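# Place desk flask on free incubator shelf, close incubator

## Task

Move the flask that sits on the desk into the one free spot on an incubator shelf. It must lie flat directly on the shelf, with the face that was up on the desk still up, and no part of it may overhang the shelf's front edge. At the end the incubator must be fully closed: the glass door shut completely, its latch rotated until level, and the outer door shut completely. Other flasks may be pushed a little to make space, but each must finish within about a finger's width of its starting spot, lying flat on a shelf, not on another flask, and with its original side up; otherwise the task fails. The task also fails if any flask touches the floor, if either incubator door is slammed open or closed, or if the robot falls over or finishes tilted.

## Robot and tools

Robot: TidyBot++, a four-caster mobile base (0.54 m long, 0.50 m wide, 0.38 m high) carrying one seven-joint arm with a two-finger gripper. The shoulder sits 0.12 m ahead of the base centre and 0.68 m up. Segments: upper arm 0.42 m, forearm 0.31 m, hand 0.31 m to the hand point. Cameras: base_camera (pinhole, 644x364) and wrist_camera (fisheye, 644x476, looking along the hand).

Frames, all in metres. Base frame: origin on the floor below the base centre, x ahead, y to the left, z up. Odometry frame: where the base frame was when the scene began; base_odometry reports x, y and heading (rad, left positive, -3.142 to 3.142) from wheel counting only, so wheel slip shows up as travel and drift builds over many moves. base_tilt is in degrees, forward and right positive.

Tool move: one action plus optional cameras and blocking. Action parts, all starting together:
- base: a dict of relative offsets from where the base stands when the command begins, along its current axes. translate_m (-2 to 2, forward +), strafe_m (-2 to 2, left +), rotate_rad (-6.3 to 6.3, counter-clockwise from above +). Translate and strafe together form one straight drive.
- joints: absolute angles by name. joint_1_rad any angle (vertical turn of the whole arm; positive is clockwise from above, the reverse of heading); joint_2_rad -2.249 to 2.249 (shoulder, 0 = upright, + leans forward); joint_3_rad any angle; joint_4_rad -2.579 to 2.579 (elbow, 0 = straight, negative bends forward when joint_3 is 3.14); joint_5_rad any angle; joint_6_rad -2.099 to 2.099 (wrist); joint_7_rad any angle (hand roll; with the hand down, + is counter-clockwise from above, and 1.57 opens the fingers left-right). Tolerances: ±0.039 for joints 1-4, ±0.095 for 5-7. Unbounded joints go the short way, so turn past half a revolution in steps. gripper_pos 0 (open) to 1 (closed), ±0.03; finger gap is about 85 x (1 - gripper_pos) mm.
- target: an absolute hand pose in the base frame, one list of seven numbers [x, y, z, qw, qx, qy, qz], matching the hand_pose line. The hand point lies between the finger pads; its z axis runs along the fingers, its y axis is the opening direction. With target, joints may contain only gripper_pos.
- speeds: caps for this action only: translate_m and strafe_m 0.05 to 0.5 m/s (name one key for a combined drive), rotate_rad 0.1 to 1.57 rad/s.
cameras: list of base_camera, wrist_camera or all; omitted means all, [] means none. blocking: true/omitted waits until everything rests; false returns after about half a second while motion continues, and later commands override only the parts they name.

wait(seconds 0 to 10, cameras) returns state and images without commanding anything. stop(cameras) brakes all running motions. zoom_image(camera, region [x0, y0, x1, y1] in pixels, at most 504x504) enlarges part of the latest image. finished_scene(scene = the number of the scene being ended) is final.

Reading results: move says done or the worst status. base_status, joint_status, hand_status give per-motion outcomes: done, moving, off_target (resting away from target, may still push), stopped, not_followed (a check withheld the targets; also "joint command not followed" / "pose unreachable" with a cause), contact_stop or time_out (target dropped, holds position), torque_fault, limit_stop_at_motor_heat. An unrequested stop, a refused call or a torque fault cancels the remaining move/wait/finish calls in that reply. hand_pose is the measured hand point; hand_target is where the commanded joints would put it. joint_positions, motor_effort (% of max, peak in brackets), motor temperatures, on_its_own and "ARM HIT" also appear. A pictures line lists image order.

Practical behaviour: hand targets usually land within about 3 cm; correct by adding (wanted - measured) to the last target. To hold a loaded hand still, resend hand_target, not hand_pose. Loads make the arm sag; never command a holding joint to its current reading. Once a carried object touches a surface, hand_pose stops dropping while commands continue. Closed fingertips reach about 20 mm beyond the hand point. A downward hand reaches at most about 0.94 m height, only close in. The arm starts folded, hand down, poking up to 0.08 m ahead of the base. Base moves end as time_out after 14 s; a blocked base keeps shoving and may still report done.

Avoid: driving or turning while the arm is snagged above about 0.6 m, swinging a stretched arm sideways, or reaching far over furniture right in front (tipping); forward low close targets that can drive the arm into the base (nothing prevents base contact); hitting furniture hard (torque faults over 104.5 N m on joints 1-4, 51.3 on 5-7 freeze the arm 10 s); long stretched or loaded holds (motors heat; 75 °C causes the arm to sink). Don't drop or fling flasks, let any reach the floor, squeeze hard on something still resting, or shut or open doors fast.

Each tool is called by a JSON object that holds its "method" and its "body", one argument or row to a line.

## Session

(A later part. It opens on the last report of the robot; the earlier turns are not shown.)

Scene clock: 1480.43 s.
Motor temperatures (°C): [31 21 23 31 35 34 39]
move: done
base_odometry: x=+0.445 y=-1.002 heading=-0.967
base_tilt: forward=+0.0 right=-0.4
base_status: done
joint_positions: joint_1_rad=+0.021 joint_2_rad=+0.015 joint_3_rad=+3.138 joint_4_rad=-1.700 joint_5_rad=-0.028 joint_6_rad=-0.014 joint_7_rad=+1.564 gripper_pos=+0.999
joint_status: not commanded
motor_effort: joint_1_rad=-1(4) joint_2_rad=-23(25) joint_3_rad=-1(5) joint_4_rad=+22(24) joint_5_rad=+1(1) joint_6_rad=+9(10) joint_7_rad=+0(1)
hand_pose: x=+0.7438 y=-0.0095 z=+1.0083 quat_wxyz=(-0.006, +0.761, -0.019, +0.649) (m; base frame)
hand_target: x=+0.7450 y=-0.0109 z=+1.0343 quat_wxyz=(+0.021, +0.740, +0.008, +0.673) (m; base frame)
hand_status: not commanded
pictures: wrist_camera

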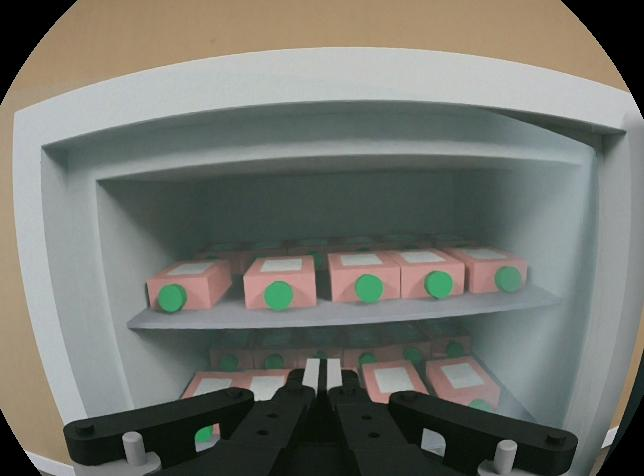

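{"method": "move", "body": {
  "base": {"translate_m": 0.1, "strafe_m": 0.02},
  "speeds": {"translate_m": 0.06},
  "cameras": ["wrist_camera"]
}}

Scene clock: 1489.57 s.
Motor temperatures (°C): [31 21 23 31 35 34 39]
move: done
base_odometry: x=+0.518 y=-1.073 heading=-0.967
base_tilt: forward=+0.1 right=-0.3
base_status: done
joint_positions: joint_1_rad=+0.021 joint_2_rad=+0.014 joint_3_rad=+3.138 joint_4_rad=-1.699 joint_5_rad=-0.028 joint_6_rad=-0.014 joint_7_rad=+1.564 gripper_pos=+0.999
joint_status: not commanded
motor_effort: joint_1_rad=+0(2) joint_2_rad=-23(26) joint_3_rad=-1(2) joint_4_rad=+22(25) joint_5_rad=+0(1) joint_6_rad=+9(11) joint_7_rad=+0(1)
hand_pose: x=+0.7436 y=-0.0095 z=+1.0089 quat_wxyz=(-0.006, +0.760, -0.020, +0.649) (m; base frame)
hand_target: x=+0.7450 y=-0.0109 z=+1.0343 quat_wxyz=(+0.021, +0.740, +0.008, +0.673) (m; base frame)
hand_status: not commanded
pictures: wrist_camera

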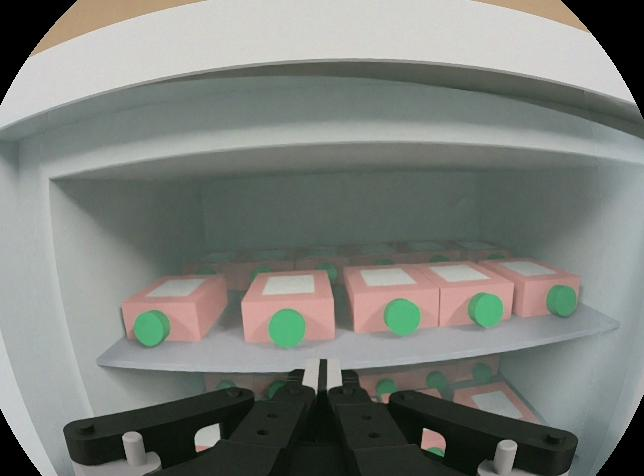

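{"method": "move", "body": {
  "base": {"translate_m": 0.05},
  "speeds": {"translate_m": 0.05},
  "cameras": ["wrist_camera"]
}}

Scene clock: 1496.33 s.
Motor temperatures (°C): [31 21 23 31 35 34 39]
move: done
base_odometry: x=+0.547 y=-1.115 heading=-0.967
base_tilt: forward=+0.1 right=-0.3
base_status: done
joint_positions: joint_1_rad=+0.021 joint_2_rad=+0.014 joint_3_rad=+3.138 joint_4_rad=-1.699 joint_5_rad=-0.028 joint_6_rad=-0.014 joint_7_rad=+1.564 gripper_pos=+0.999
joint_status: not commanded
motor_effort: joint_1_rad=+0(3) joint_2_rad=-23(25) joint_3_rad=-1(2) joint_4_rad=+22(23) joint_5_rad=+0(1) joint_6_rad=+9(10) joint_7_rad=+0(1)
hand_pose: x=+0.7434 y=-0.0095 z=+1.0094 quat_wxyz=(-0.006, +0.760, -0.019, +0.650) (m; base frame)
hand_target: x=+0.7450 y=-0.0109 z=+1.0343 quat_wxyz=(+0.021, +0.740, +0.008, +0.673) (m; base frame)
hand_status: not commanded
pictures: wrist_camera

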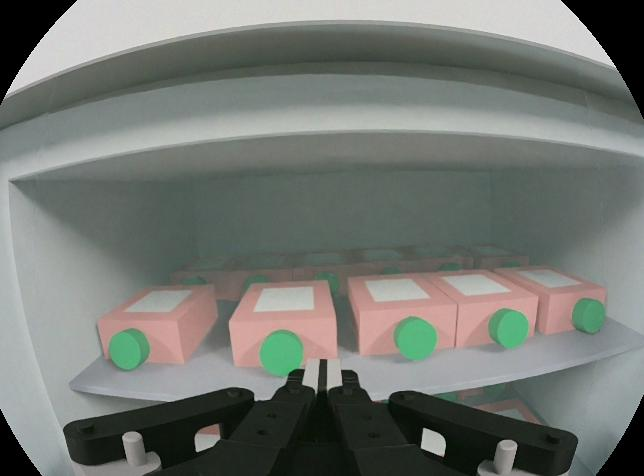

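{"method": "move", "body": {
  "base": {"translate_m": 0.035},
  "speeds": {"translate_m": 0.05},
  "cameras": ["wrist_camera"]
}}

Scene clock: 1500.77 s.
Motor temperatures (°C): [31 21 23 31 35 34 39]
move: done
base_odometry: x=+0.567 y=-1.143 heading=-0.967
base_tilt: forward=+0.0 right=-0.3
base_status: done
joint_positions: joint_1_rad=+0.021 joint_2_rad=+0.014 joint_3_rad=+3.138 joint_4_rad=-1.699 joint_5_rad=-0.028 joint_6_rad=-0.014 joint_7_rad=+1.564 gripper_pos=+0.999
joint_status: not commanded
motor_effort: joint_1_rad=+0(1) joint_2_rad=-23(26) joint_3_rad=-1(1) joint_4_rad=+22(24) joint_5_rad=+0(1) joint_6_rad=+9(10) joint_7_rad=+0(1)
hand_pose: x=+0.7436 y=-0.0095 z=+1.0095 quat_wxyz=(-0.006, +0.760, -0.019, +0.650) (m; base frame)
hand_target: x=+0.7450 y=-0.0109 z=+1.0343 quat_wxyz=(+0.021, +0.740, +0.008, +0.673) (m; base frame)
hand_status: not commanded
pictures: wrist_camera

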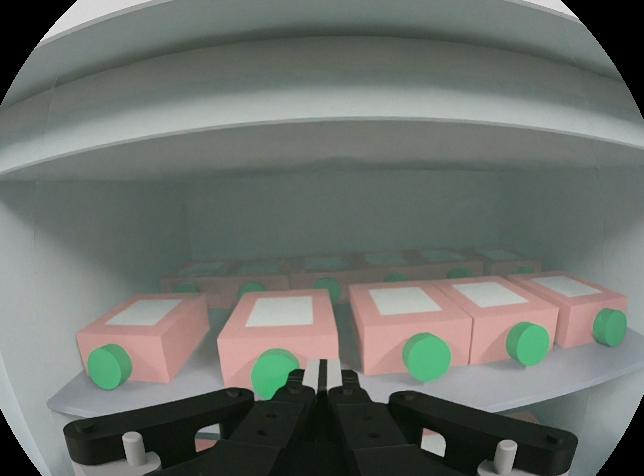

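{"method": "move", "body": {
  "base": {"translate_m": 0.02},
  "speeds": {"translate_m": 0.05},
  "cameras": ["wrist_camera"]
}}

Scene clock: 1505.07 s.
Motor temperatures (°C): [31 21 23 31 35 34 39]
move: done
base_odometry: x=+0.578 y=-1.160 heading=-0.966
base_tilt: forward=+0.0 right=-0.3
base_status: done
joint_positions: joint_1_rad=+0.021 joint_2_rad=-0.024 joint_3_rad=+3.138 joint_4_rad=-1.735 joint_5_rad=-0.028 joint_6_rad=-0.016 joint_7_rad=+1.564 gripper_pos=+0.999
joint_status: not commanded
motor_effort: joint_1_rad=-2(2) joint_2_rad=-14(22) joint_3_rad=-1(3) joint_4_rad=+30(33) joint_5_rad=+1(1) joint_6_rad=+16(18) joint_7_rad=+1(1)
hand_pose: x=+0.7277 y=-0.0092 z=+1.0101 quat_wxyz=(-0.005, +0.760, -0.019, +0.650) (m; base frame)
hand_target: x=+0.7450 y=-0.0109 z=+1.0343 quat_wxyz=(+0.021, +0.740, +0.008, +0.673) (m; base frame)
hand_status: not commanded
pictures: wrist_camera

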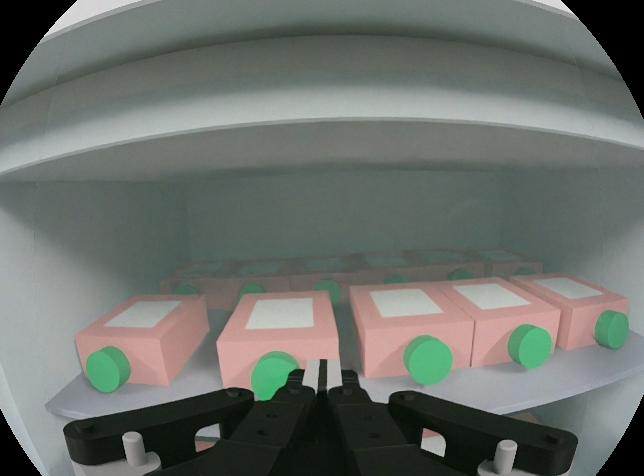

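{"method": "move", "body": {
  "base": {"translate_m": -0.35, "strafe_m": 0.15},
  "speeds": {"translate_m": 0.2}
}}

{"method": "zoom_image", "body": {
  "camera": "wrist_camera",
  "region": [50, 100, 450, 420]
}}

Scene clock: 1512.90 s.
Motor temperatures (°C): [31 21 23 31 35 34 39]
move: done
base_odometry: x=+0.503 y=-0.786 heading=-0.966
base_tilt: forward=+0.1 right=-0.3
base_status: done
joint_positions: joint_1_rad=+0.021 joint_2_rad=+0.016 joint_3_rad=+3.138 joint_4_rad=-1.696 joint_5_rad=-0.028 joint_6_rad=+0.004 joint_7_rad=+1.564 gripper_pos=+0.999
joint_status: not commanded
motor_effort: joint_1_rad=-1(3) joint_2_rad=-22(25) joint_3_rad=-1(3) joint_4_rad=+22(29) joint_5_rad=+0(1) joint_6_rad=+9(15) joint_7_rad=+1(1)
hand_pose: x=+0.7452 y=-0.0099 z=+1.0161 quat_wxyz=(-0.005, +0.753, -0.020, +0.657) (m; base frame)
hand_target: x=+0.7450 y=-0.0109 z=+1.0343 quat_wxyz=(+0.021, +0.740, +0.008, +0.673) (m; base frame)
hand_status: not commanded
pictures: base_camera, wrist_camera

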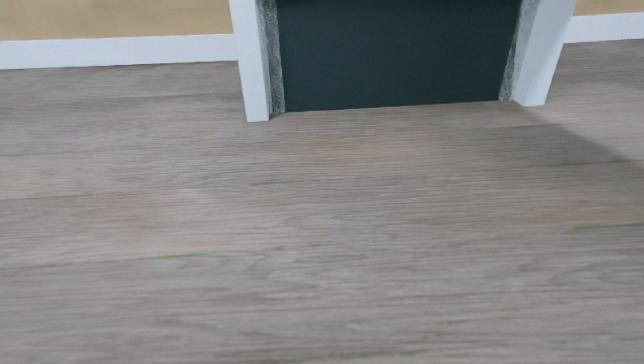

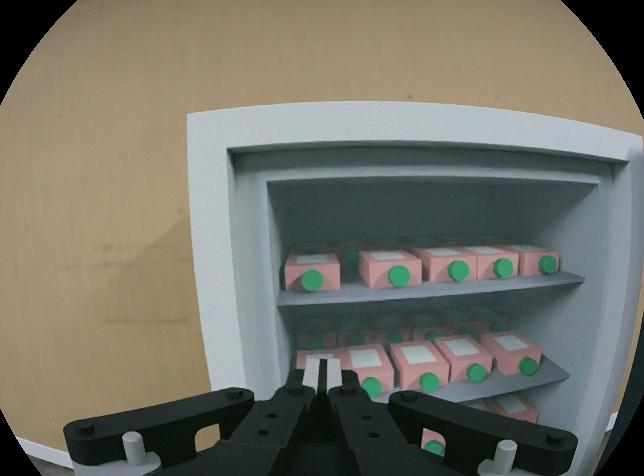

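Scaled by 1.260.

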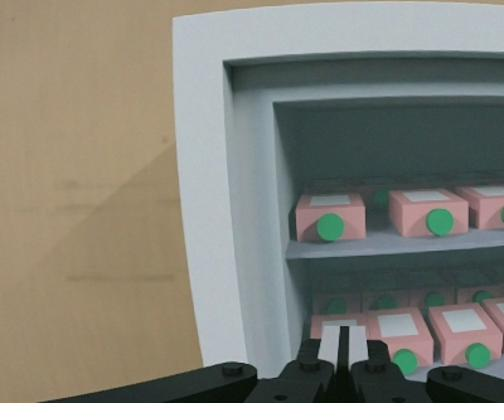

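{"method": "move", "body": {
  "joints": {"joint_2_rad": -0.4, "joint_4_rad": -1.7, "joint_6_rad": -0.85},
  "cameras": ["wrist_camera"]
}}

{"method": "zoom_image", "body": {
  "camera": "wrist_camera",
  "region": [150, 150, 450, 390]
}}

Scene clock: 1519.70 s.
Motor temperatures (°C): [31 21 23 31 35 34 39]
move: done
base_odometry: x=+0.503 y=-0.786 heading=-0.966
base_tilt: forward=+0.1 right=-0.3
base_status: not commanded
joint_positions: joint_1_rad=+0.021 joint_2_rad=-0.394 joint_3_rad=+3.138 joint_4_rad=-1.696 joint_5_rad=-0.028 joint_6_rad=-0.794 joint_7_rad=+1.564 gripper_pos=+0.999
joint_status: all done
motor_effort: joint_1_rad=+0(1) joint_2_rad=-6(25) joint_3_rad=+0(2) joint_4_rad=+21(23) joint_5_rad=+0(1) joint_6_rad=+8(9) joint_7_rad=+0(1)
hand_pose: x=+0.5299 y=+0.0005 z=+0.9977 quat_wxyz=(-0.010, +0.866, -0.014, +0.499) (m; base frame)
hand_target: x=+0.5186 y=+0.0000 z=+0.9831 quat_wxyz=(+0.008, +0.879, +0.019, +0.476) (m; base frame)
hand_status: not commanded
pictures: wrist_camera

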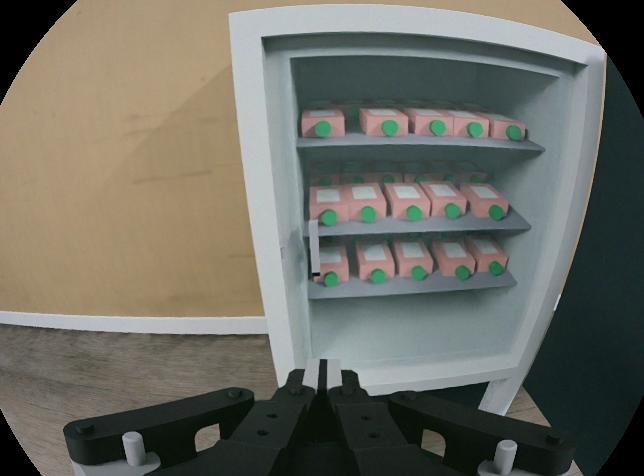

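Scaled by 1.680.

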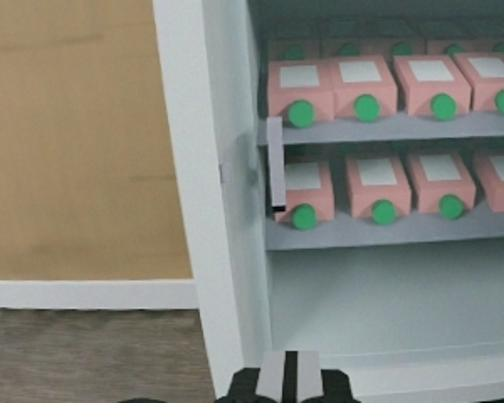

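{"method": "move", "body": {
  "joints": {"joint_2_rad": -0.14, "joint_4_rad": -2.37, "joint_6_rad": 0.35},
  "base": {"translate_m": 0.1},
  "cameras": ["wrist_camera"]
}}

{"method": "zoom_image", "body": {
  "camera": "wrist_camera",
  "region": [230, 150, 430, 310]
}}

Scene clock: 1540.50 s.
Motor temperatures (°C): [31 21 23 31 35 33 39]
move: done
base_odometry: x=+0.560 y=-0.868 heading=-0.966
base_tilt: forward=+0.0 right=-0.3
base_status: done
joint_positions: joint_1_rad=+0.021 joint_2_rad=-0.152 joint_3_rad=+3.138 joint_4_rad=-2.358 joint_5_rad=-0.028 joint_6_rad=+0.298 joint_7_rad=+1.564 gripper_pos=+0.999
joint_status: all done
motor_effort: joint_1_rad=+0(1) joint_2_rad=-13(14) joint_3_rad=-1(1) joint_4_rad=+19(22) joint_5_rad=+1(1) joint_6_rad=+9(9) joint_7_rad=+1(1)
hand_pose: x=+0.6019 y=-0.0098 z=+0.8080 quat_wxyz=(-0.001, +0.816, -0.023, +0.578) (m; base frame)
hand_target: x=+0.6052 y=-0.0108 z=+0.8112 quat_wxyz=(+0.022, +0.808, +0.007, +0.589) (m; base frame)
hand_status: not commanded
pictures: wrist_camera

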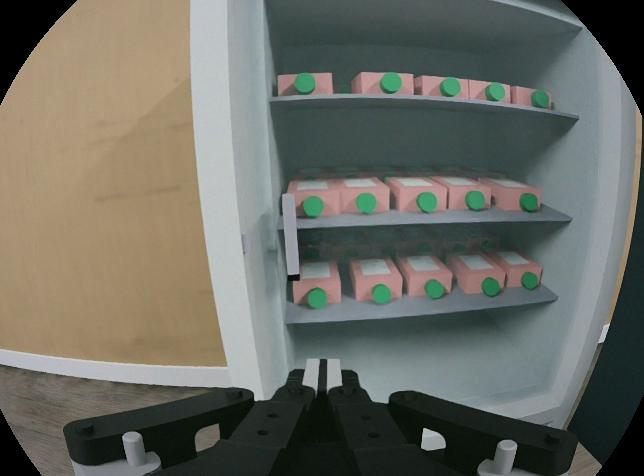

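Scaled by 2.520.

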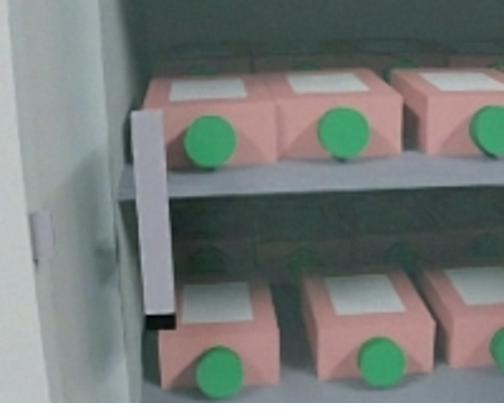

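{"method": "zoom_image", "body": {
  "camera": "wrist_camera",
  "region": [225, 180, 325, 290]
}}

Scaled by 4.582.

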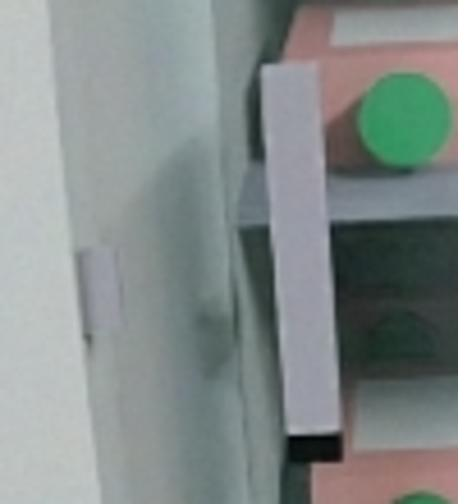

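{"method": "move", "body": {
  "joints": {"joint_1_rad": -0.01, "joint_2_rad": 0.34, "joint_4_rad": -2.37, "joint_6_rad": 1.07, "gripper_pos": 0.5},
  "base": {"strafe_m": 0.01},
  "cameras": ["wrist_camera"]
}}

{"method": "zoom_image", "body": {
  "camera": "wrist_camera",
  "region": [230, 150, 430, 310]
}}

Scene clock: 1579.13 s.
Motor temperatures (°C): [31 21 23 31 35 33 39]
move: done
base_odometry: x=+0.568 y=-0.863 heading=-0.966
base_tilt: forward=+0.0 right=-0.3
base_status: done
joint_positions: joint_1_rad=+0.006 joint_2_rad=+0.335 joint_3_rad=+3.139 joint_4_rad=-2.359 joint_5_rad=-0.028 joint_6_rad=+1.018 joint_7_rad=+1.564 gripper_pos=+0.500
joint_status: all done
motor_effort: joint_1_rad=+0(2) joint_2_rad=-25(26) joint_3_rad=-1(3) joint_4_rad=+12(20) joint_5_rad=+1(1) joint_6_rad=+9(10) joint_7_rad=+0(1)
hand_pose: x=+0.7029 y=-0.0076 z=+0.7630 quat_wxyz=(+0.002, +0.743, -0.017, +0.669) (m; base frame)
hand_target: x=+0.7013 y=+0.0003 z=+0.7714 quat_wxyz=(+0.024, +0.731, +0.016, +0.682) (m; base frame)
hand_status: not commanded
pictures: wrist_camera

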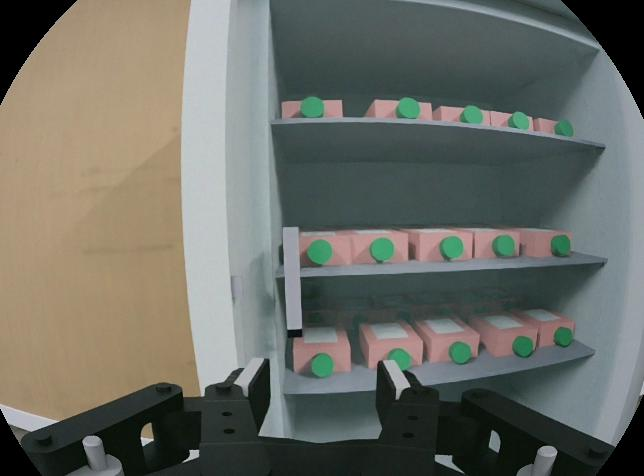

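Scaled by 2.520.

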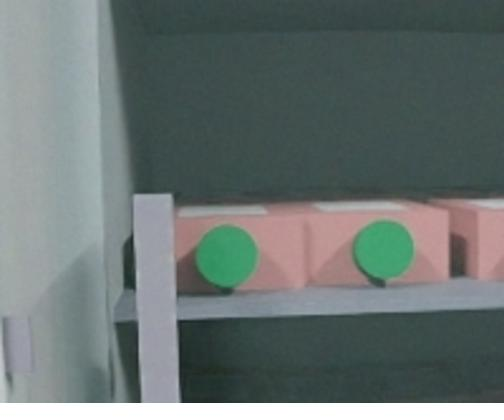

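{"method": "move", "body": {
  "base": {"strafe_m": 0.028, "translate_m": 0.17},
  "speeds": {"translate_m": 0.1},
  "cameras": ["wrist_camera"]
}}

{"method": "zoom_image", "body": {
  "camera": "wrist_camera",
  "region": [200, 200, 440, 420]
}}

Scene clock: 1595.53 s.
Motor temperatures (°C): [31 21 23 31 35 33 39]
move: done
base_odometry: x=+0.688 y=-0.987 heading=-0.966
base_tilt: forward=+0.0 right=-0.4
base_status: done
joint_positions: joint_1_rad=+0.003 joint_2_rad=+0.340 joint_3_rad=+3.139 joint_4_rad=-2.363 joint_5_rad=-0.028 joint_6_rad=+1.022 joint_7_rad=+1.564 gripper_pos=+0.500
joint_status: not commanded
motor_effort: joint_1_rad=+0(2) joint_2_rad=-25(27) joint_3_rad=-1(2) joint_4_rad=+13(14) joint_5_rad=+0(1) joint_6_rad=+9(9) joint_7_rad=+1(1)
hand_pose: x=+0.7021 y=-0.0062 z=+0.7595 quat_wxyz=(+0.002, +0.745, -0.016, +0.667) (m; base frame)
hand_target: x=+0.7013 y=+0.0003 z=+0.7714 quat_wxyz=(+0.024, +0.731, +0.016, +0.682) (m; base frame)
hand_status: not commanded
pictures: wrist_camera

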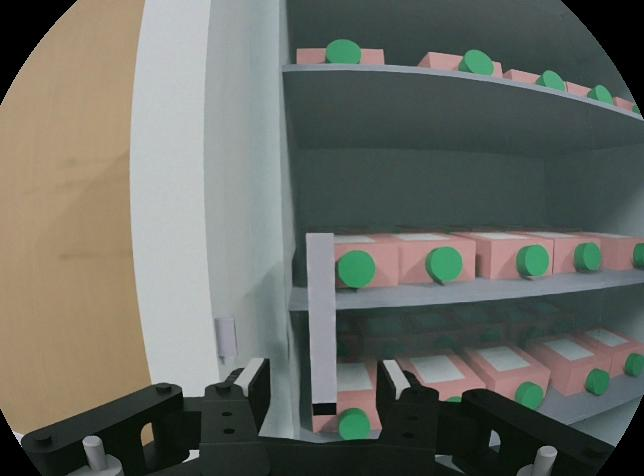

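Scaled by 2.100.

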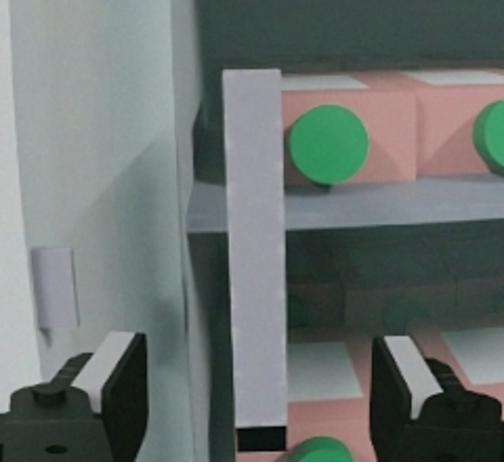

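{"method": "move", "body": {
  "base": {"translate_m": -0.08},
  "cameras": []
}}

{"method": "move", "body": {
  "base": {"strafe_m": -0.036},
  "joints": {"joint_2_rad": 0.225, "joint_4_rad": -2.285, "joint_6_rad": 0.8, "joint_7_rad": -0.05, "gripper_pos": 1.0},
  "cameras": ["wrist_camera"]
}}

Scene clock: 1656.67 s.
Motor temperatures (°C): [31 21 23 30 35 33 39]
move: done
base_odometry: x=+0.642 y=-0.921 heading=-0.966
base_tilt: forward=-0.1 right=-0.3
base_status: done
joint_positions: joint_1_rad=+0.001 joint_2_rad=+0.342 joint_3_rad=+3.139 joint_4_rad=-2.366 joint_5_rad=-0.028 joint_6_rad=+1.023 joint_7_rad=+1.564 gripper_pos=+0.500
joint_status: not commanded
motor_effort: joint_1_rad=+0(1) joint_2_rad=-25(27) joint_3_rad=-1(2) joint_4_rad=+12(14) joint_5_rad=+0(1) joint_6_rad=+9(10) joint_7_rad=+1(1)
hand_pose: x=+0.7014 y=-0.0052 z=+0.7576 quat_wxyz=(+0.001, +0.746, -0.015, +0.666) (m; base frame)
hand_target: x=+0.7013 y=+0.0003 z=+0.7714 quat_wxyz=(+0.024, +0.731, +0.016, +0.682) (m; base frame)
hand_status: not commanded
pictures: none
No camera images: "cameras" was empty.

Scene clock: 1658.87 s.
Motor temperatures (°C): [31 21 23 30 35 33 39]
move: done
base_odometry: x=+0.613 y=-0.941 heading=-0.966
base_tilt: forward=+0.0 right=-0.3
base_status: done
joint_positions: joint_1_rad=-0.004 joint_2_rad=+0.247 joint_3_rad=+3.140 joint_4_rad=-2.302 joint_5_rad=-0.028 joint_6_rad=+0.853 joint_7_rad=+0.026 gripper_pos=+0.999
joint_status: all done
motor_effort: joint_1_rad=+0(3) joint_2_rad=-24(26) joint_3_rad=-1(3) joint_4_rad=+15(15) joint_5_rad=+1(1) joint_6_rad=+9(10) joint_7_rad=+1(1)
hand_pose: x=+0.7062 y=-0.0018 z=+0.7900 quat_wxyz=(-0.462, +0.529, -0.532, +0.474) (m; base frame)
hand_target: x=+0.7067 y=+0.0017 z=+0.7950 quat_wxyz=(-0.477, +0.513, -0.553, +0.450) (m; base frame)
hand_status: not commanded
pictures: wrist_camera

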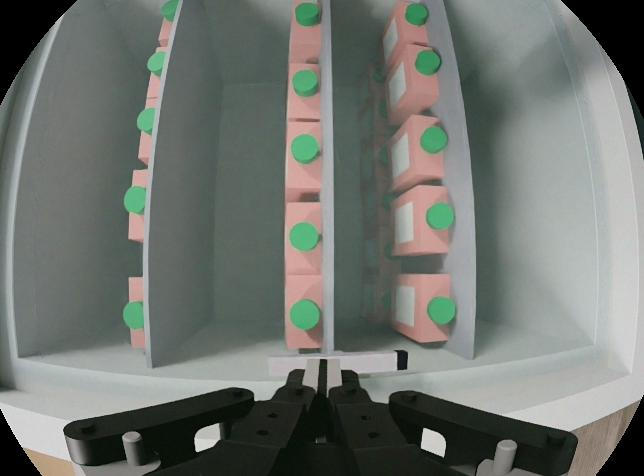

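{"method": "move", "body": {
  "joints": {"joint_2_rad": 0.165, "joint_6_rad": 0.75},
  "cameras": []
}}

{"method": "move", "body": {
  "base": {"translate_m": 0.14},
  "speeds": {"translate_m": 0.06},
  "cameras": ["wrist_camera"]
}}

{"method": "zoom_image", "body": {
  "camera": "wrist_camera",
  "region": [200, 250, 500, 450]
}}

Scene clock: 1673.57 s.
Motor temperatures (°C): [31 22 23 30 35 33 39]
move: done
base_odometry: x=+0.613 y=-0.941 heading=-0.966
base_tilt: forward=+0.0 right=-0.3
base_status: not commanded
joint_positions: joint_1_rad=-0.004 joint_2_rad=+0.181 joint_3_rad=+3.140 joint_4_rad=-2.301 joint_5_rad=-0.028 joint_6_rad=+0.801 joint_7_rad=+0.026 gripper_pos=+0.999
joint_status: all done
motor_effort: joint_1_rad=+0(1) joint_2_rad=-22(26) joint_3_rad=-1(2) joint_4_rad=+15(16) joint_5_rad=+1(1) joint_6_rad=+9(10) joint_7_rad=+1(1)
hand_pose: x=+0.6967 y=-0.0016 z=+0.8129 quat_wxyz=(-0.466, +0.525, -0.528, +0.477) (m; base frame)
hand_target: x=+0.6973 y=+0.0020 z=+0.8146 quat_wxyz=(-0.480, +0.511, -0.551, +0.452) (m; base frame)
hand_status: not commanded
pictures: none
No camera images: "cameras" was empty.

Scene clock: 1676.37 s.
Motor temperatures (°C): [31 22 23 30 35 33 39]
move: done
base_odometry: x=+0.692 y=-1.056 heading=-0.967
base_tilt: forward=+0.0 right=-0.3
base_status: done
joint_positions: joint_1_rad=-0.004 joint_2_rad=+0.179 joint_3_rad=+3.140 joint_4_rad=-2.299 joint_5_rad=-0.028 joint_6_rad=+0.800 joint_7_rad=+0.026 gripper_pos=+0.999
joint_status: not commanded
motor_effort: joint_1_rad=+0(1) joint_2_rad=-22(25) joint_3_rad=-1(2) joint_4_rad=+16(17) joint_5_rad=+0(1) joint_6_rad=+9(9) joint_7_rad=+1(1)
hand_pose: x=+0.6970 y=-0.0016 z=+0.8150 quat_wxyz=(-0.467, +0.525, -0.527, +0.478) (m; base frame)
hand_target: x=+0.6973 y=+0.0020 z=+0.8146 quat_wxyz=(-0.480, +0.511, -0.551, +0.452) (m; base frame)
hand_status: not commanded
pictures: wrist_camera

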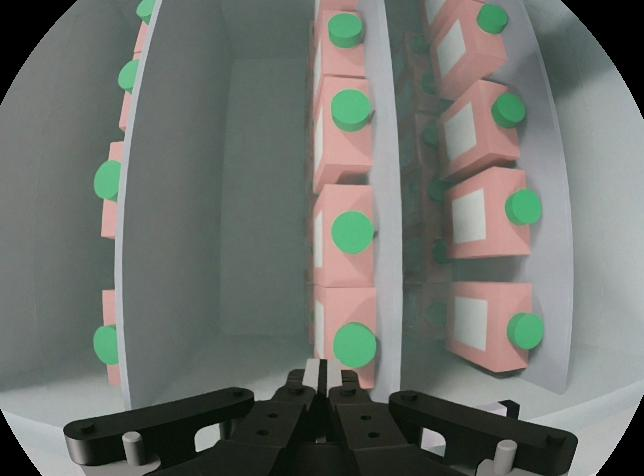

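Scaled by 1.680.

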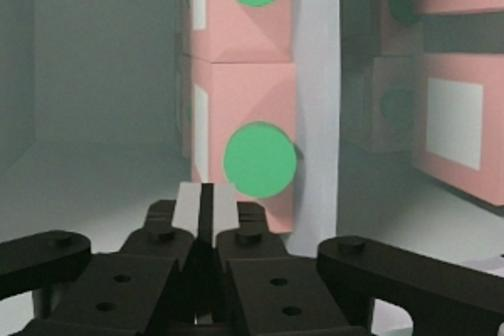

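{"method": "move", "body": {
  "base": {"translate_m": 0.038},
  "speeds": {"translate_m": 0.05},
  "cameras": []
}}

{"method": "move", "body": {
  "base": {"strafe_m": 0.045},
  "speeds": {"strafe_m": 0.05},
  "cameras": ["wrist_camera"]
}}

{"method": "zoom_image", "body": {
  "camera": "wrist_camera",
  "region": [200, 276, 500, 476]
}}

Scene clock: 1686.77 s.
Motor temperatures (°C): [31 22 23 30 35 33 39]
move: done
base_odometry: x=+0.714 y=-1.088 heading=-0.967
base_tilt: forward=+0.1 right=-0.3
base_status: done
joint_positions: joint_1_rad=-0.004 joint_2_rad=+0.178 joint_3_rad=+3.140 joint_4_rad=-2.298 joint_5_rad=-0.028 joint_6_rad=+0.800 joint_7_rad=+0.026 gripper_pos=+0.999
joint_status: not commanded
motor_effort: joint_1_rad=-1(1) joint_2_rad=-22(25) joint_3_rad=-1(2) joint_4_rad=+16(17) joint_5_rad=+0(1) joint_6_rad=+9(9) joint_7_rad=+1(1)
hand_pose: x=+0.6971 y=-0.0015 z=+0.8160 quat_wxyz=(-0.468, +0.524, -0.527, +0.478) (m; base frame)
hand_target: x=+0.6973 y=+0.0020 z=+0.8146 quat_wxyz=(-0.480, +0.511, -0.551, +0.452) (m; base frame)
hand_status: not commanded
pictures: none
No camera images: "cameras" was empty.

Scene clock: 1688.17 s.
Motor temperatures (°C): [31 22 23 30 35 33 39]
move: done
base_odometry: x=+0.751 y=-1.062 heading=-0.967
base_tilt: forward=+0.0 right=-0.3
base_status: done
joint_positions: joint_1_rad=+0.012 joint_2_rad=+0.178 joint_3_rad=+3.158 joint_4_rad=-2.298 joint_5_rad=-0.028 joint_6_rad=+0.800 joint_7_rad=+0.026 gripper_pos=+0.999
joint_status: not commanded
motor_effort: joint_1_rad=-3(6) joint_2_rad=-22(23) joint_3_rad=-5(8) joint_4_rad=+16(18) joint_5_rad=+2(4) joint_6_rad=+9(10) joint_7_rad=+1(1)
hand_pose: x=+0.6969 y=-0.0206 z=+0.8160 quat_wxyz=(-0.459, +0.516, -0.535, +0.487) (m; base frame)
hand_target: x=+0.6973 y=+0.0020 z=+0.8146 quat_wxyz=(-0.480, +0.511, -0.551, +0.452) (m; base frame)
hand_status: not commanded
pictures: wrist_camera

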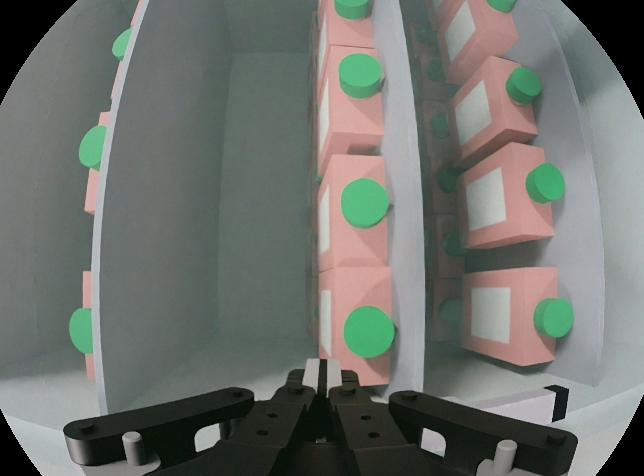

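Scaled by 1.680.

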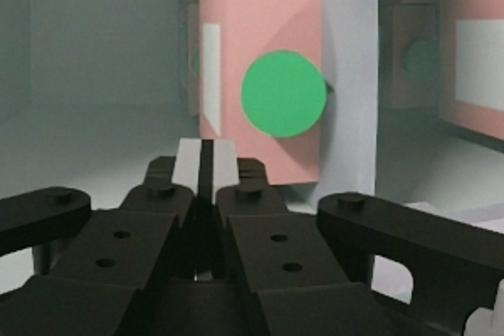

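{"method": "move", "body": {
  "base": {"strafe_m": 0.03},
  "speeds": {"strafe_m": 0.05},
  "cameras": ["wrist_camera"]
}}

Scene clock: 1697.07 s.
Motor temperatures (°C): [31 22 23 30 35 33 39]
move: done
base_odometry: x=+0.776 y=-1.046 heading=-0.967
base_tilt: forward=+0.1 right=-0.3
base_status: done
joint_positions: joint_1_rad=+0.037 joint_2_rad=+0.178 joint_3_rad=+3.184 joint_4_rad=-2.298 joint_5_rad=-0.028 joint_6_rad=+0.799 joint_7_rad=+0.026 gripper_pos=+0.999
joint_status: not commanded
motor_effort: joint_1_rad=-9(12) joint_2_rad=-24(24) joint_3_rad=-8(13) joint_4_rad=+15(18) joint_5_rad=+5(7) joint_6_rad=+10(10) joint_7_rad=+0(1)
hand_pose: x=+0.6955 y=-0.0498 z=+0.8161 quat_wxyz=(-0.445, +0.503, -0.547, +0.500) (m; base frame)
hand_target: x=+0.6973 y=+0.0020 z=+0.8146 quat_wxyz=(-0.480, +0.511, -0.551, +0.452) (m; base frame)
hand_status: not commanded
pictures: wrist_camera

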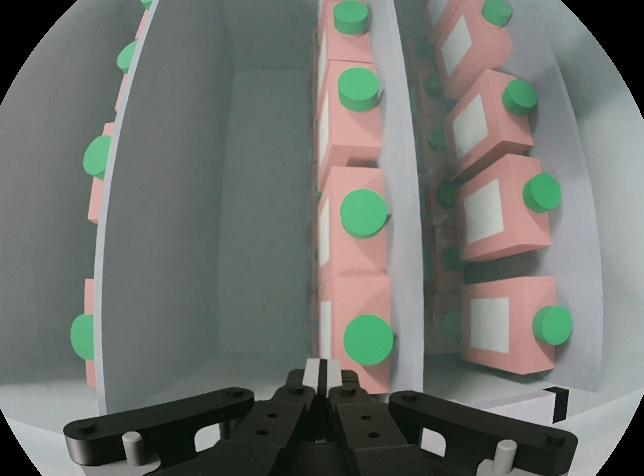

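{"method": "move", "body": {
  "base": {"strafe_m": -0.075},
  "speeds": {"strafe_m": 0.1},
  "cameras": []
}}

{"method": "move", "body": {
  "base": {"translate_m": -0.08},
  "cameras": []
}}

{"method": "move", "body": {
  "joints": {"joint_2_rad": 0.495, "joint_4_rad": -2.42, "joint_6_rad": 1.285},
  "cameras": ["wrist_camera"]
}}

{"method": "zoom_image", "body": {
  "camera": "wrist_camera",
  "region": [200, 276, 500, 476]
}}

Scene clock: 1715.70 s.
Motor temperatures (°C): [31 22 23 30 35 33 39]
move: done
base_odometry: x=+0.714 y=-1.088 heading=-0.967
base_tilt: forward=+0.1 right=-0.3
base_status: done
joint_positions: joint_1_rad=-0.003 joint_2_rad=+0.178 joint_3_rad=+3.152 joint_4_rad=-2.298 joint_5_rad=-0.028 joint_6_rad=+0.799 joint_7_rad=+0.026 gripper_pos=+0.999
joint_status: not commanded
motor_effort: joint_1_rad=-1(8) joint_2_rad=-22(23) joint_3_rad=+0(9) joint_4_rad=+16(18) joint_5_rad=+0(5) joint_6_rad=+9(10) joint_7_rad=+1(1)
hand_pose: x=+0.6972 y=-0.0085 z=+0.8159 quat_wxyz=(-0.464, +0.521, -0.530, +0.482) (m; base frame)
hand_target: x=+0.6973 y=+0.0020 z=+0.8146 quat_wxyz=(-0.480, +0.511, -0.551, +0.452) (m; base frame)
hand_status: not commanded
pictures: none
No camera images: "cameras" was empty.

Scene clock: 1716.80 s.
Motor temperatures (°C): [31 22 23 30 35 33 39]
move: done
base_odometry: x=+0.669 y=-1.022 heading=-0.967
base_tilt: forward=+0.1 right=-0.3
base_status: done
joint_positions: joint_1_rad=-0.003 joint_2_rad=+0.173 joint_3_rad=+3.152 joint_4_rad=-2.296 joint_5_rad=-0.028 joint_6_rad=+0.798 joint_7_rad=+0.026 gripper_pos=+0.999
joint_status: not commanded
motor_effort: joint_1_rad=+1(1) joint_2_rad=-22(25) joint_3_rad=-1(2) joint_4_rad=+16(17) joint_5_rad=+0(1) joint_6_rad=+9(10) joint_7_rad=+1(1)
hand_pose: x=+0.6971 y=-0.0085 z=+0.8191 quat_wxyz=(-0.465, +0.520, -0.529, +0.483) (m; base frame)
hand_target: x=+0.6973 y=+0.0020 z=+0.8146 quat_wxyz=(-0.480, +0.511, -0.551, +0.452) (m; base frame)
hand_status: not commanded
pictures: none
No camera images: "cameras" was empty.

Scene clock: 1718.57 s.
Motor temperatures (°C): [31 22 23 30 35 33 39]
move: done
base_odometry: x=+0.669 y=-1.022 heading=-0.967
base_tilt: forward=+0.1 right=-0.3
base_status: not commanded
joint_positions: joint_1_rad=-0.003 joint_2_rad=+0.493 joint_3_rad=+3.152 joint_4_rad=-2.406 joint_5_rad=-0.028 joint_6_rad=+1.233 joint_7_rad=+0.026 gripper_pos=+0.999
joint_status: all done
motor_effort: joint_1_rad=+0(1) joint_2_rad=-27(29) joint_3_rad=-1(2) joint_4_rad=+9(16) joint_5_rad=+1(1) joint_6_rad=+9(10) joint_7_rad=+1(1)
hand_pose: x=+0.7034 y=-0.0100 z=+0.7177 quat_wxyz=(-0.462, +0.521, -0.525, +0.489) (m; base frame)
hand_target: x=+0.7002 y=-0.0004 z=+0.7273 quat_wxyz=(-0.495, +0.496, -0.533, +0.475) (m; base frame)
hand_status: not commanded
pictures: wrist_camera

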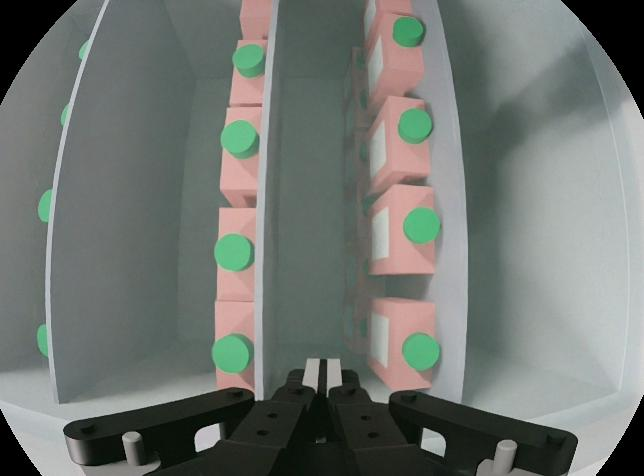

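Scaled by 1.680.

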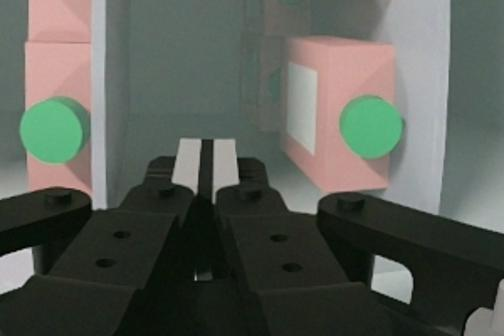

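{"method": "move", "body": {
  "base": {"translate_m": 0.076},
  "speeds": {"translate_m": 0.06},
  "cameras": []
}}

{"method": "move", "body": {
  "base": {"strafe_m": 0.055},
  "speeds": {"strafe_m": 0.05},
  "cameras": ["wrist_camera"]
}}

Scene clock: 1727.33 s.
Motor temperatures (°C): [31 22 23 30 35 33 39]
move: done
base_odometry: x=+0.712 y=-1.085 heading=-0.967
base_tilt: forward=+0.1 right=-0.3
base_status: done
joint_positions: joint_1_rad=-0.003 joint_2_rad=+0.494 joint_3_rad=+3.152 joint_4_rad=-2.410 joint_5_rad=-0.028 joint_6_rad=+1.237 joint_7_rad=+0.026 gripper_pos=+0.999
joint_status: not commanded
motor_effort: joint_1_rad=-1(2) joint_2_rad=-27(29) joint_3_rad=-1(2) joint_4_rad=+10(11) joint_5_rad=+0(1) joint_6_rad=+9(9) joint_7_rad=+1(1)
hand_pose: x=+0.7023 y=-0.0100 z=+0.7165 quat_wxyz=(-0.461, +0.522, -0.526, +0.489) (m; base frame)
hand_target: x=+0.7002 y=-0.0004 z=+0.7273 quat_wxyz=(-0.495, +0.496, -0.533, +0.475) (m; base frame)
hand_status: not commanded
pictures: none
No camera images: "cameras" was empty.

Scene clock: 1728.90 s.
Motor temperatures (°C): [31 22 23 30 35 33 39]
move: done
base_odometry: x=+0.757 y=-1.054 heading=-0.967
base_tilt: forward=+0.0 right=-0.3
base_status: done
joint_positions: joint_1_rad=-0.004 joint_2_rad=+0.494 joint_3_rad=+3.152 joint_4_rad=-2.410 joint_5_rad=-0.028 joint_6_rad=+1.238 joint_7_rad=+0.026 gripper_pos=+0.999
joint_status: not commanded
motor_effort: joint_1_rad=+0(4) joint_2_rad=-27(28) joint_3_rad=-1(2) joint_4_rad=+10(11) joint_5_rad=+0(1) joint_6_rad=+9(9) joint_7_rad=+1(1)
hand_pose: x=+0.7023 y=-0.0094 z=+0.7167 quat_wxyz=(-0.462, +0.522, -0.525, +0.489) (m; base frame)
hand_target: x=+0.7002 y=-0.0004 z=+0.7273 quat_wxyz=(-0.495, +0.496, -0.533, +0.475) (m; base frame)
hand_status: not commanded
pictures: wrist_camera

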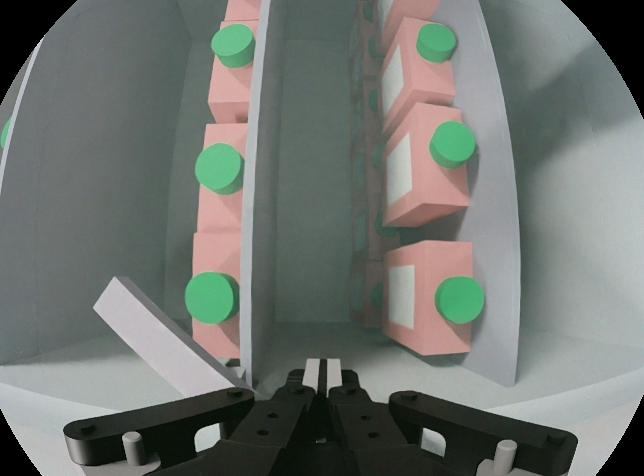

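{"method": "move", "body": {
  "cameras": ["all"]
}}

Scene clock: 1781.80 s.
Motor temperatures (°C): [31 22 23 30 35 33 39]
base_odometry: x=+0.757 y=-1.054 heading=-0.967
base_tilt: forward=+0.0 right=-0.3
base_status: done
joint_positions: joint_1_rad=-0.004 joint_2_rad=+0.494 joint_3_rad=+3.152 joint_4_rad=-2.410 joint_5_rad=-0.028 joint_6_rad=+1.238 joint_7_rad=+0.026 gripper_pos=+0.999
joint_status: not commanded
motor_effort: joint_1_rad=+0(4) joint_2_rad=-27(28) joint_3_rad=-1(2) joint_4_rad=+9(11) joint_5_rad=+0(1) joint_6_rad=+9(9) joint_7_rad=+1(1)
hand_pose: x=+0.7023 y=-0.0094 z=+0.7167 quat_wxyz=(-0.462, +0.522, -0.525, +0.489) (m; base frame)
hand_target: x=+0.7002 y=-0.0004 z=+0.7273 quat_wxyz=(-0.495, +0.496, -0.533, +0.475) (m; base frame)
hand_status: not commanded
pictures: base_camera, wrist_camera

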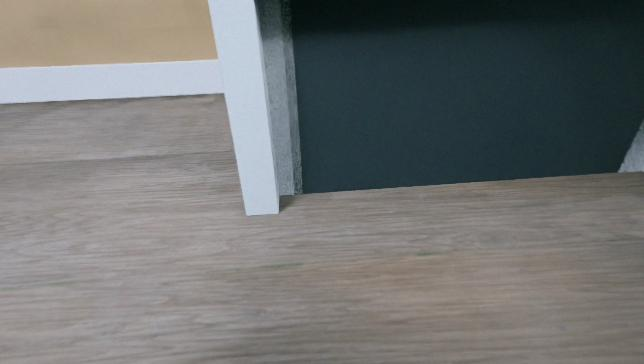

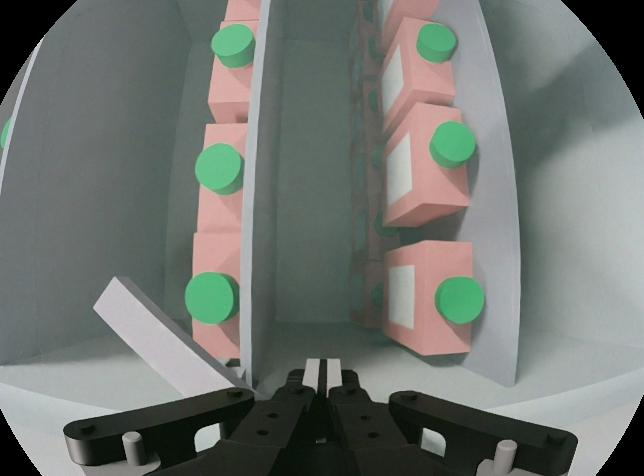

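{"method": "move", "body": {
  "base": {"translate_m": -0.12},
  "cameras": []
}}

{"method": "move", "body": {
  "base": {"strafe_m": -0.06},
  "joints": {"joint_2_rad": 0.109, "joint_4_rad": -2.187, "joint_6_rad": 0.596},
  "cameras": ["wrist_camera"]
}}

Scene clock: 1805.60 s.
Motor temperatures (°C): [31 22 23 30 35 33 39]
move: done
base_odometry: x=+0.689 y=-0.955 heading=-0.967
base_tilt: forward=+0.1 right=-0.3
base_status: done
joint_positions: joint_1_rad=-0.004 joint_2_rad=+0.495 joint_3_rad=+3.152 joint_4_rad=-2.418 joint_5_rad=-0.028 joint_6_rad=+1.239 joint_7_rad=+0.026 gripper_pos=+0.999
joint_status: not commanded
motor_effort: joint_1_rad=+0(1) joint_2_rad=-27(29) joint_3_rad=-1(2) joint_4_rad=+9(11) joint_5_rad=+1(1) joint_6_rad=+9(9) joint_7_rad=+1(1)
hand_pose: x=+0.6997 y=-0.0094 z=+0.7135 quat_wxyz=(-0.460, +0.523, -0.527, +0.487) (m; base frame)
hand_target: x=+0.7002 y=-0.0004 z=+0.7273 quat_wxyz=(-0.495, +0.496, -0.533, +0.475) (m; base frame)
hand_status: not commanded
pictures: none
No camera images: "cameras" was empty.

Scene clock: 1807.50 s.
Motor temperatures (°C): [31 22 23 30 35 33 39]
move: done
base_odometry: x=+0.639 y=-0.989 heading=-0.967
base_tilt: forward=+0.1 right=-0.2
base_status: done
joint_positions: joint_1_rad=-0.004 joint_2_rad=+0.124 joint_3_rad=+3.151 joint_4_rad=-2.204 joint_5_rad=-0.028 joint_6_rad=+0.652 joint_7_rad=+0.026 gripper_pos=+0.999
joint_status: all done
motor_effort: joint_1_rad=+0(3) joint_2_rad=-22(29) joint_3_rad=-1(3) joint_4_rad=+18(18) joint_5_rad=+1(1) joint_6_rad=+9(10) joint_7_rad=+1(1)
hand_pose: x=+0.7090 y=-0.0066 z=+0.8507 quat_wxyz=(-0.466, +0.522, -0.530, +0.480) (m; base frame)
hand_target: x=+0.7087 y=+0.0031 z=+0.8514 quat_wxyz=(-0.482, +0.511, -0.551, +0.451) (m; base frame)
hand_status: not commanded
pictures: wrist_camera

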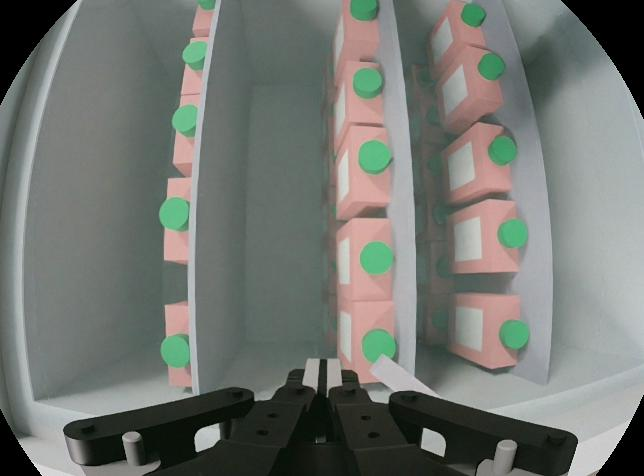

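{"method": "move", "body": {
  "joints": {"joint_7_rad": 1.64},
  "base": {"translate_m": -0.05},
  "cameras": ["wrist_camera"]
}}

{"method": "zoom_image", "body": {
  "camera": "wrist_camera",
  "region": [160, 220, 480, 460]
}}

Scene clock: 1829.73 s.
Motor temperatures (°C): [31 22 23 30 35 33 39]
move: done
base_odometry: x=+0.611 y=-0.947 heading=-0.967
base_tilt: forward=+0.1 right=-0.3
base_status: done
joint_positions: joint_1_rad=-0.004 joint_2_rad=+0.114 joint_3_rad=+3.151 joint_4_rad=-2.200 joint_5_rad=-0.028 joint_6_rad=+0.647 joint_7_rad=+1.564 gripper_pos=+0.999
joint_status: all done
motor_effort: joint_1_rad=+0(1) joint_2_rad=-22(26) joint_3_rad=-1(2) joint_4_rad=+18(19) joint_5_rad=+0(1) joint_6_rad=+9(10) joint_7_rad=+1(1)
hand_pose: x=+0.7083 y=-0.0066 z=+0.8571 quat_wxyz=(-0.002, +0.740, -0.018, +0.672) (m; base frame)
hand_target: x=+0.7087 y=+0.0031 z=+0.8514 quat_wxyz=(+0.018, +0.751, +0.017, +0.660) (m; base frame)
hand_status: not commanded
pictures: wrist_camera

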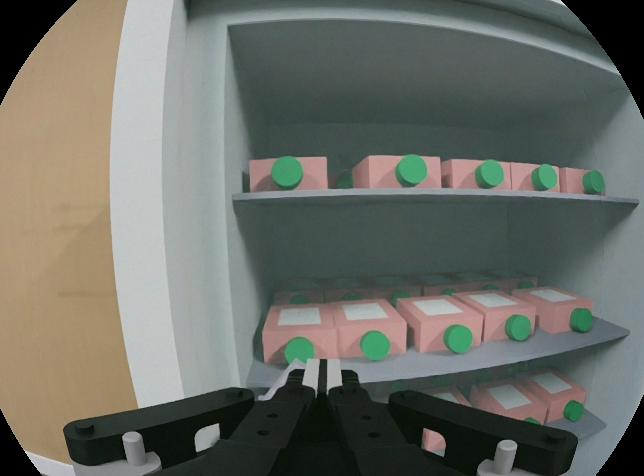

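Scaled by 1.575.

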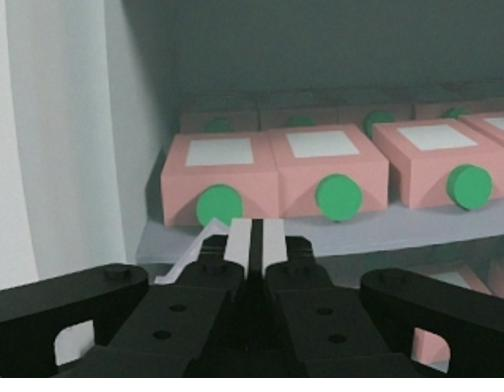

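{"method": "move", "body": {
  "joints": {"joint_2_rad": 0.495, "joint_4_rad": -2.42, "joint_6_rad": 1.285},
  "cameras": ["wrist_camera"]
}}

{"method": "zoom_image", "body": {
  "camera": "wrist_camera",
  "region": [160, 180, 480, 420]
}}

Scene clock: 1842.90 s.
Motor temperatures (°C): [31 22 23 30 35 33 39]
move: done
base_odometry: x=+0.611 y=-0.947 heading=-0.967
base_tilt: forward=+0.0 right=-0.3
base_status: not commanded
joint_positions: joint_1_rad=-0.004 joint_2_rad=+0.492 joint_3_rad=+3.151 joint_4_rad=-2.406 joint_5_rad=-0.028 joint_6_rad=+1.233 joint_7_rad=+1.564 gripper_pos=+0.999
joint_status: all done
motor_effort: joint_1_rad=+1(1) joint_2_rad=-27(29) joint_3_rad=-1(2) joint_4_rad=+10(18) joint_5_rad=+0(1) joint_6_rad=+9(10) joint_7_rad=+1(1)
hand_pose: x=+0.7034 y=-0.0090 z=+0.7185 quat_wxyz=(+0.007, +0.739, -0.015, +0.673) (m; base frame)
hand_target: x=+0.7002 y=-0.0004 z=+0.7273 quat_wxyz=(+0.027, +0.728, +0.017, +0.685) (m; base frame)
hand_status: not commanded
pictures: wrist_camera

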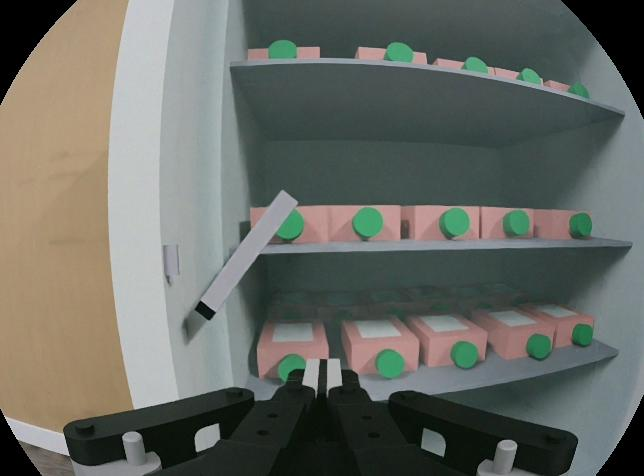

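Scaled by 1.575.

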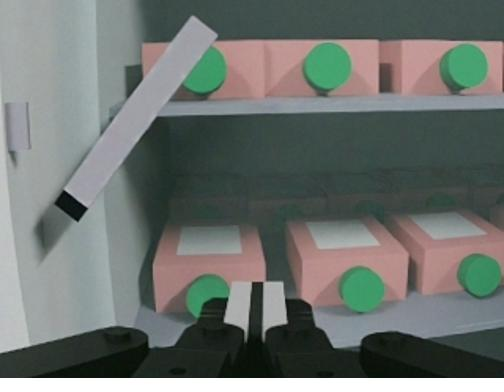

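{"method": "move", "body": {
  "base": {"strafe_m": 0.015},
  "joints": {"joint_2_rad": 0.109, "joint_4_rad": -2.187, "joint_6_rad": 0.596, "joint_7_rad": -0.05},
  "cameras": []
}}

{"method": "move", "body": {
  "base": {"translate_m": 0.163},
  "speeds": {"translate_m": 0.08},
  "cameras": ["wrist_camera"]
}}

Scene clock: 1871.63 s.
Motor temperatures (°C): [31 22 23 30 35 33 39]
move: done
base_odometry: x=+0.623 y=-0.939 heading=-0.967
base_tilt: forward=+0.0 right=-0.3
base_status: done
joint_positions: joint_1_rad=-0.011 joint_2_rad=+0.124 joint_3_rad=+3.148 joint_4_rad=-2.203 joint_5_rad=-0.028 joint_6_rad=+0.651 joint_7_rad=+0.031 gripper_pos=+0.999
joint_status: all done
motor_effort: joint_1_rad=-1(4) joint_2_rad=-22(29) joint_3_rad=-1(4) joint_4_rad=+18(18) joint_5_rad=+1(1) joint_6_rad=+9(10) joint_7_rad=+1(2)
hand_pose: x=+0.7094 y=-0.0009 z=+0.8510 quat_wxyz=(-0.467, +0.525, -0.526, +0.479) (m; base frame)
hand_target: x=+0.7087 y=+0.0031 z=+0.8514 quat_wxyz=(-0.482, +0.511, -0.551, +0.451) (m; base frame)
hand_status: not commanded
pictures: none
No camera images: "cameras" was empty.

Scene clock: 1874.27 s.
Motor temperatures (°C): [31 22 23 30 35 33 39]
move: done
base_odometry: x=+0.716 y=-1.073 heading=-0.967
base_tilt: forward=+0.0 right=-0.3
base_status: done
joint_positions: joint_1_rad=-0.011 joint_2_rad=+0.119 joint_3_rad=+3.148 joint_4_rad=-2.201 joint_5_rad=-0.028 joint_6_rad=+0.646 joint_7_rad=+0.028 gripper_pos=+0.999
joint_status: not commanded
motor_effort: joint_1_rad=+0(1) joint_2_rad=-21(25) joint_3_rad=-1(2) joint_4_rad=+19(23) joint_5_rad=+0(1) joint_6_rad=+9(10) joint_7_rad=+1(1)
hand_pose: x=+0.7089 y=-0.0009 z=+0.8535 quat_wxyz=(-0.469, +0.524, -0.526, +0.478) (m; base frame)
hand_target: x=+0.7087 y=+0.0031 z=+0.8514 quat_wxyz=(-0.482, +0.511, -0.551, +0.451) (m; base frame)
hand_status: not commanded
pictures: wrist_camera

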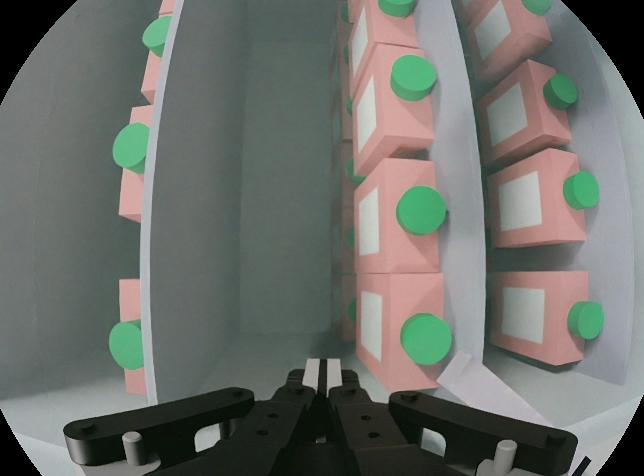

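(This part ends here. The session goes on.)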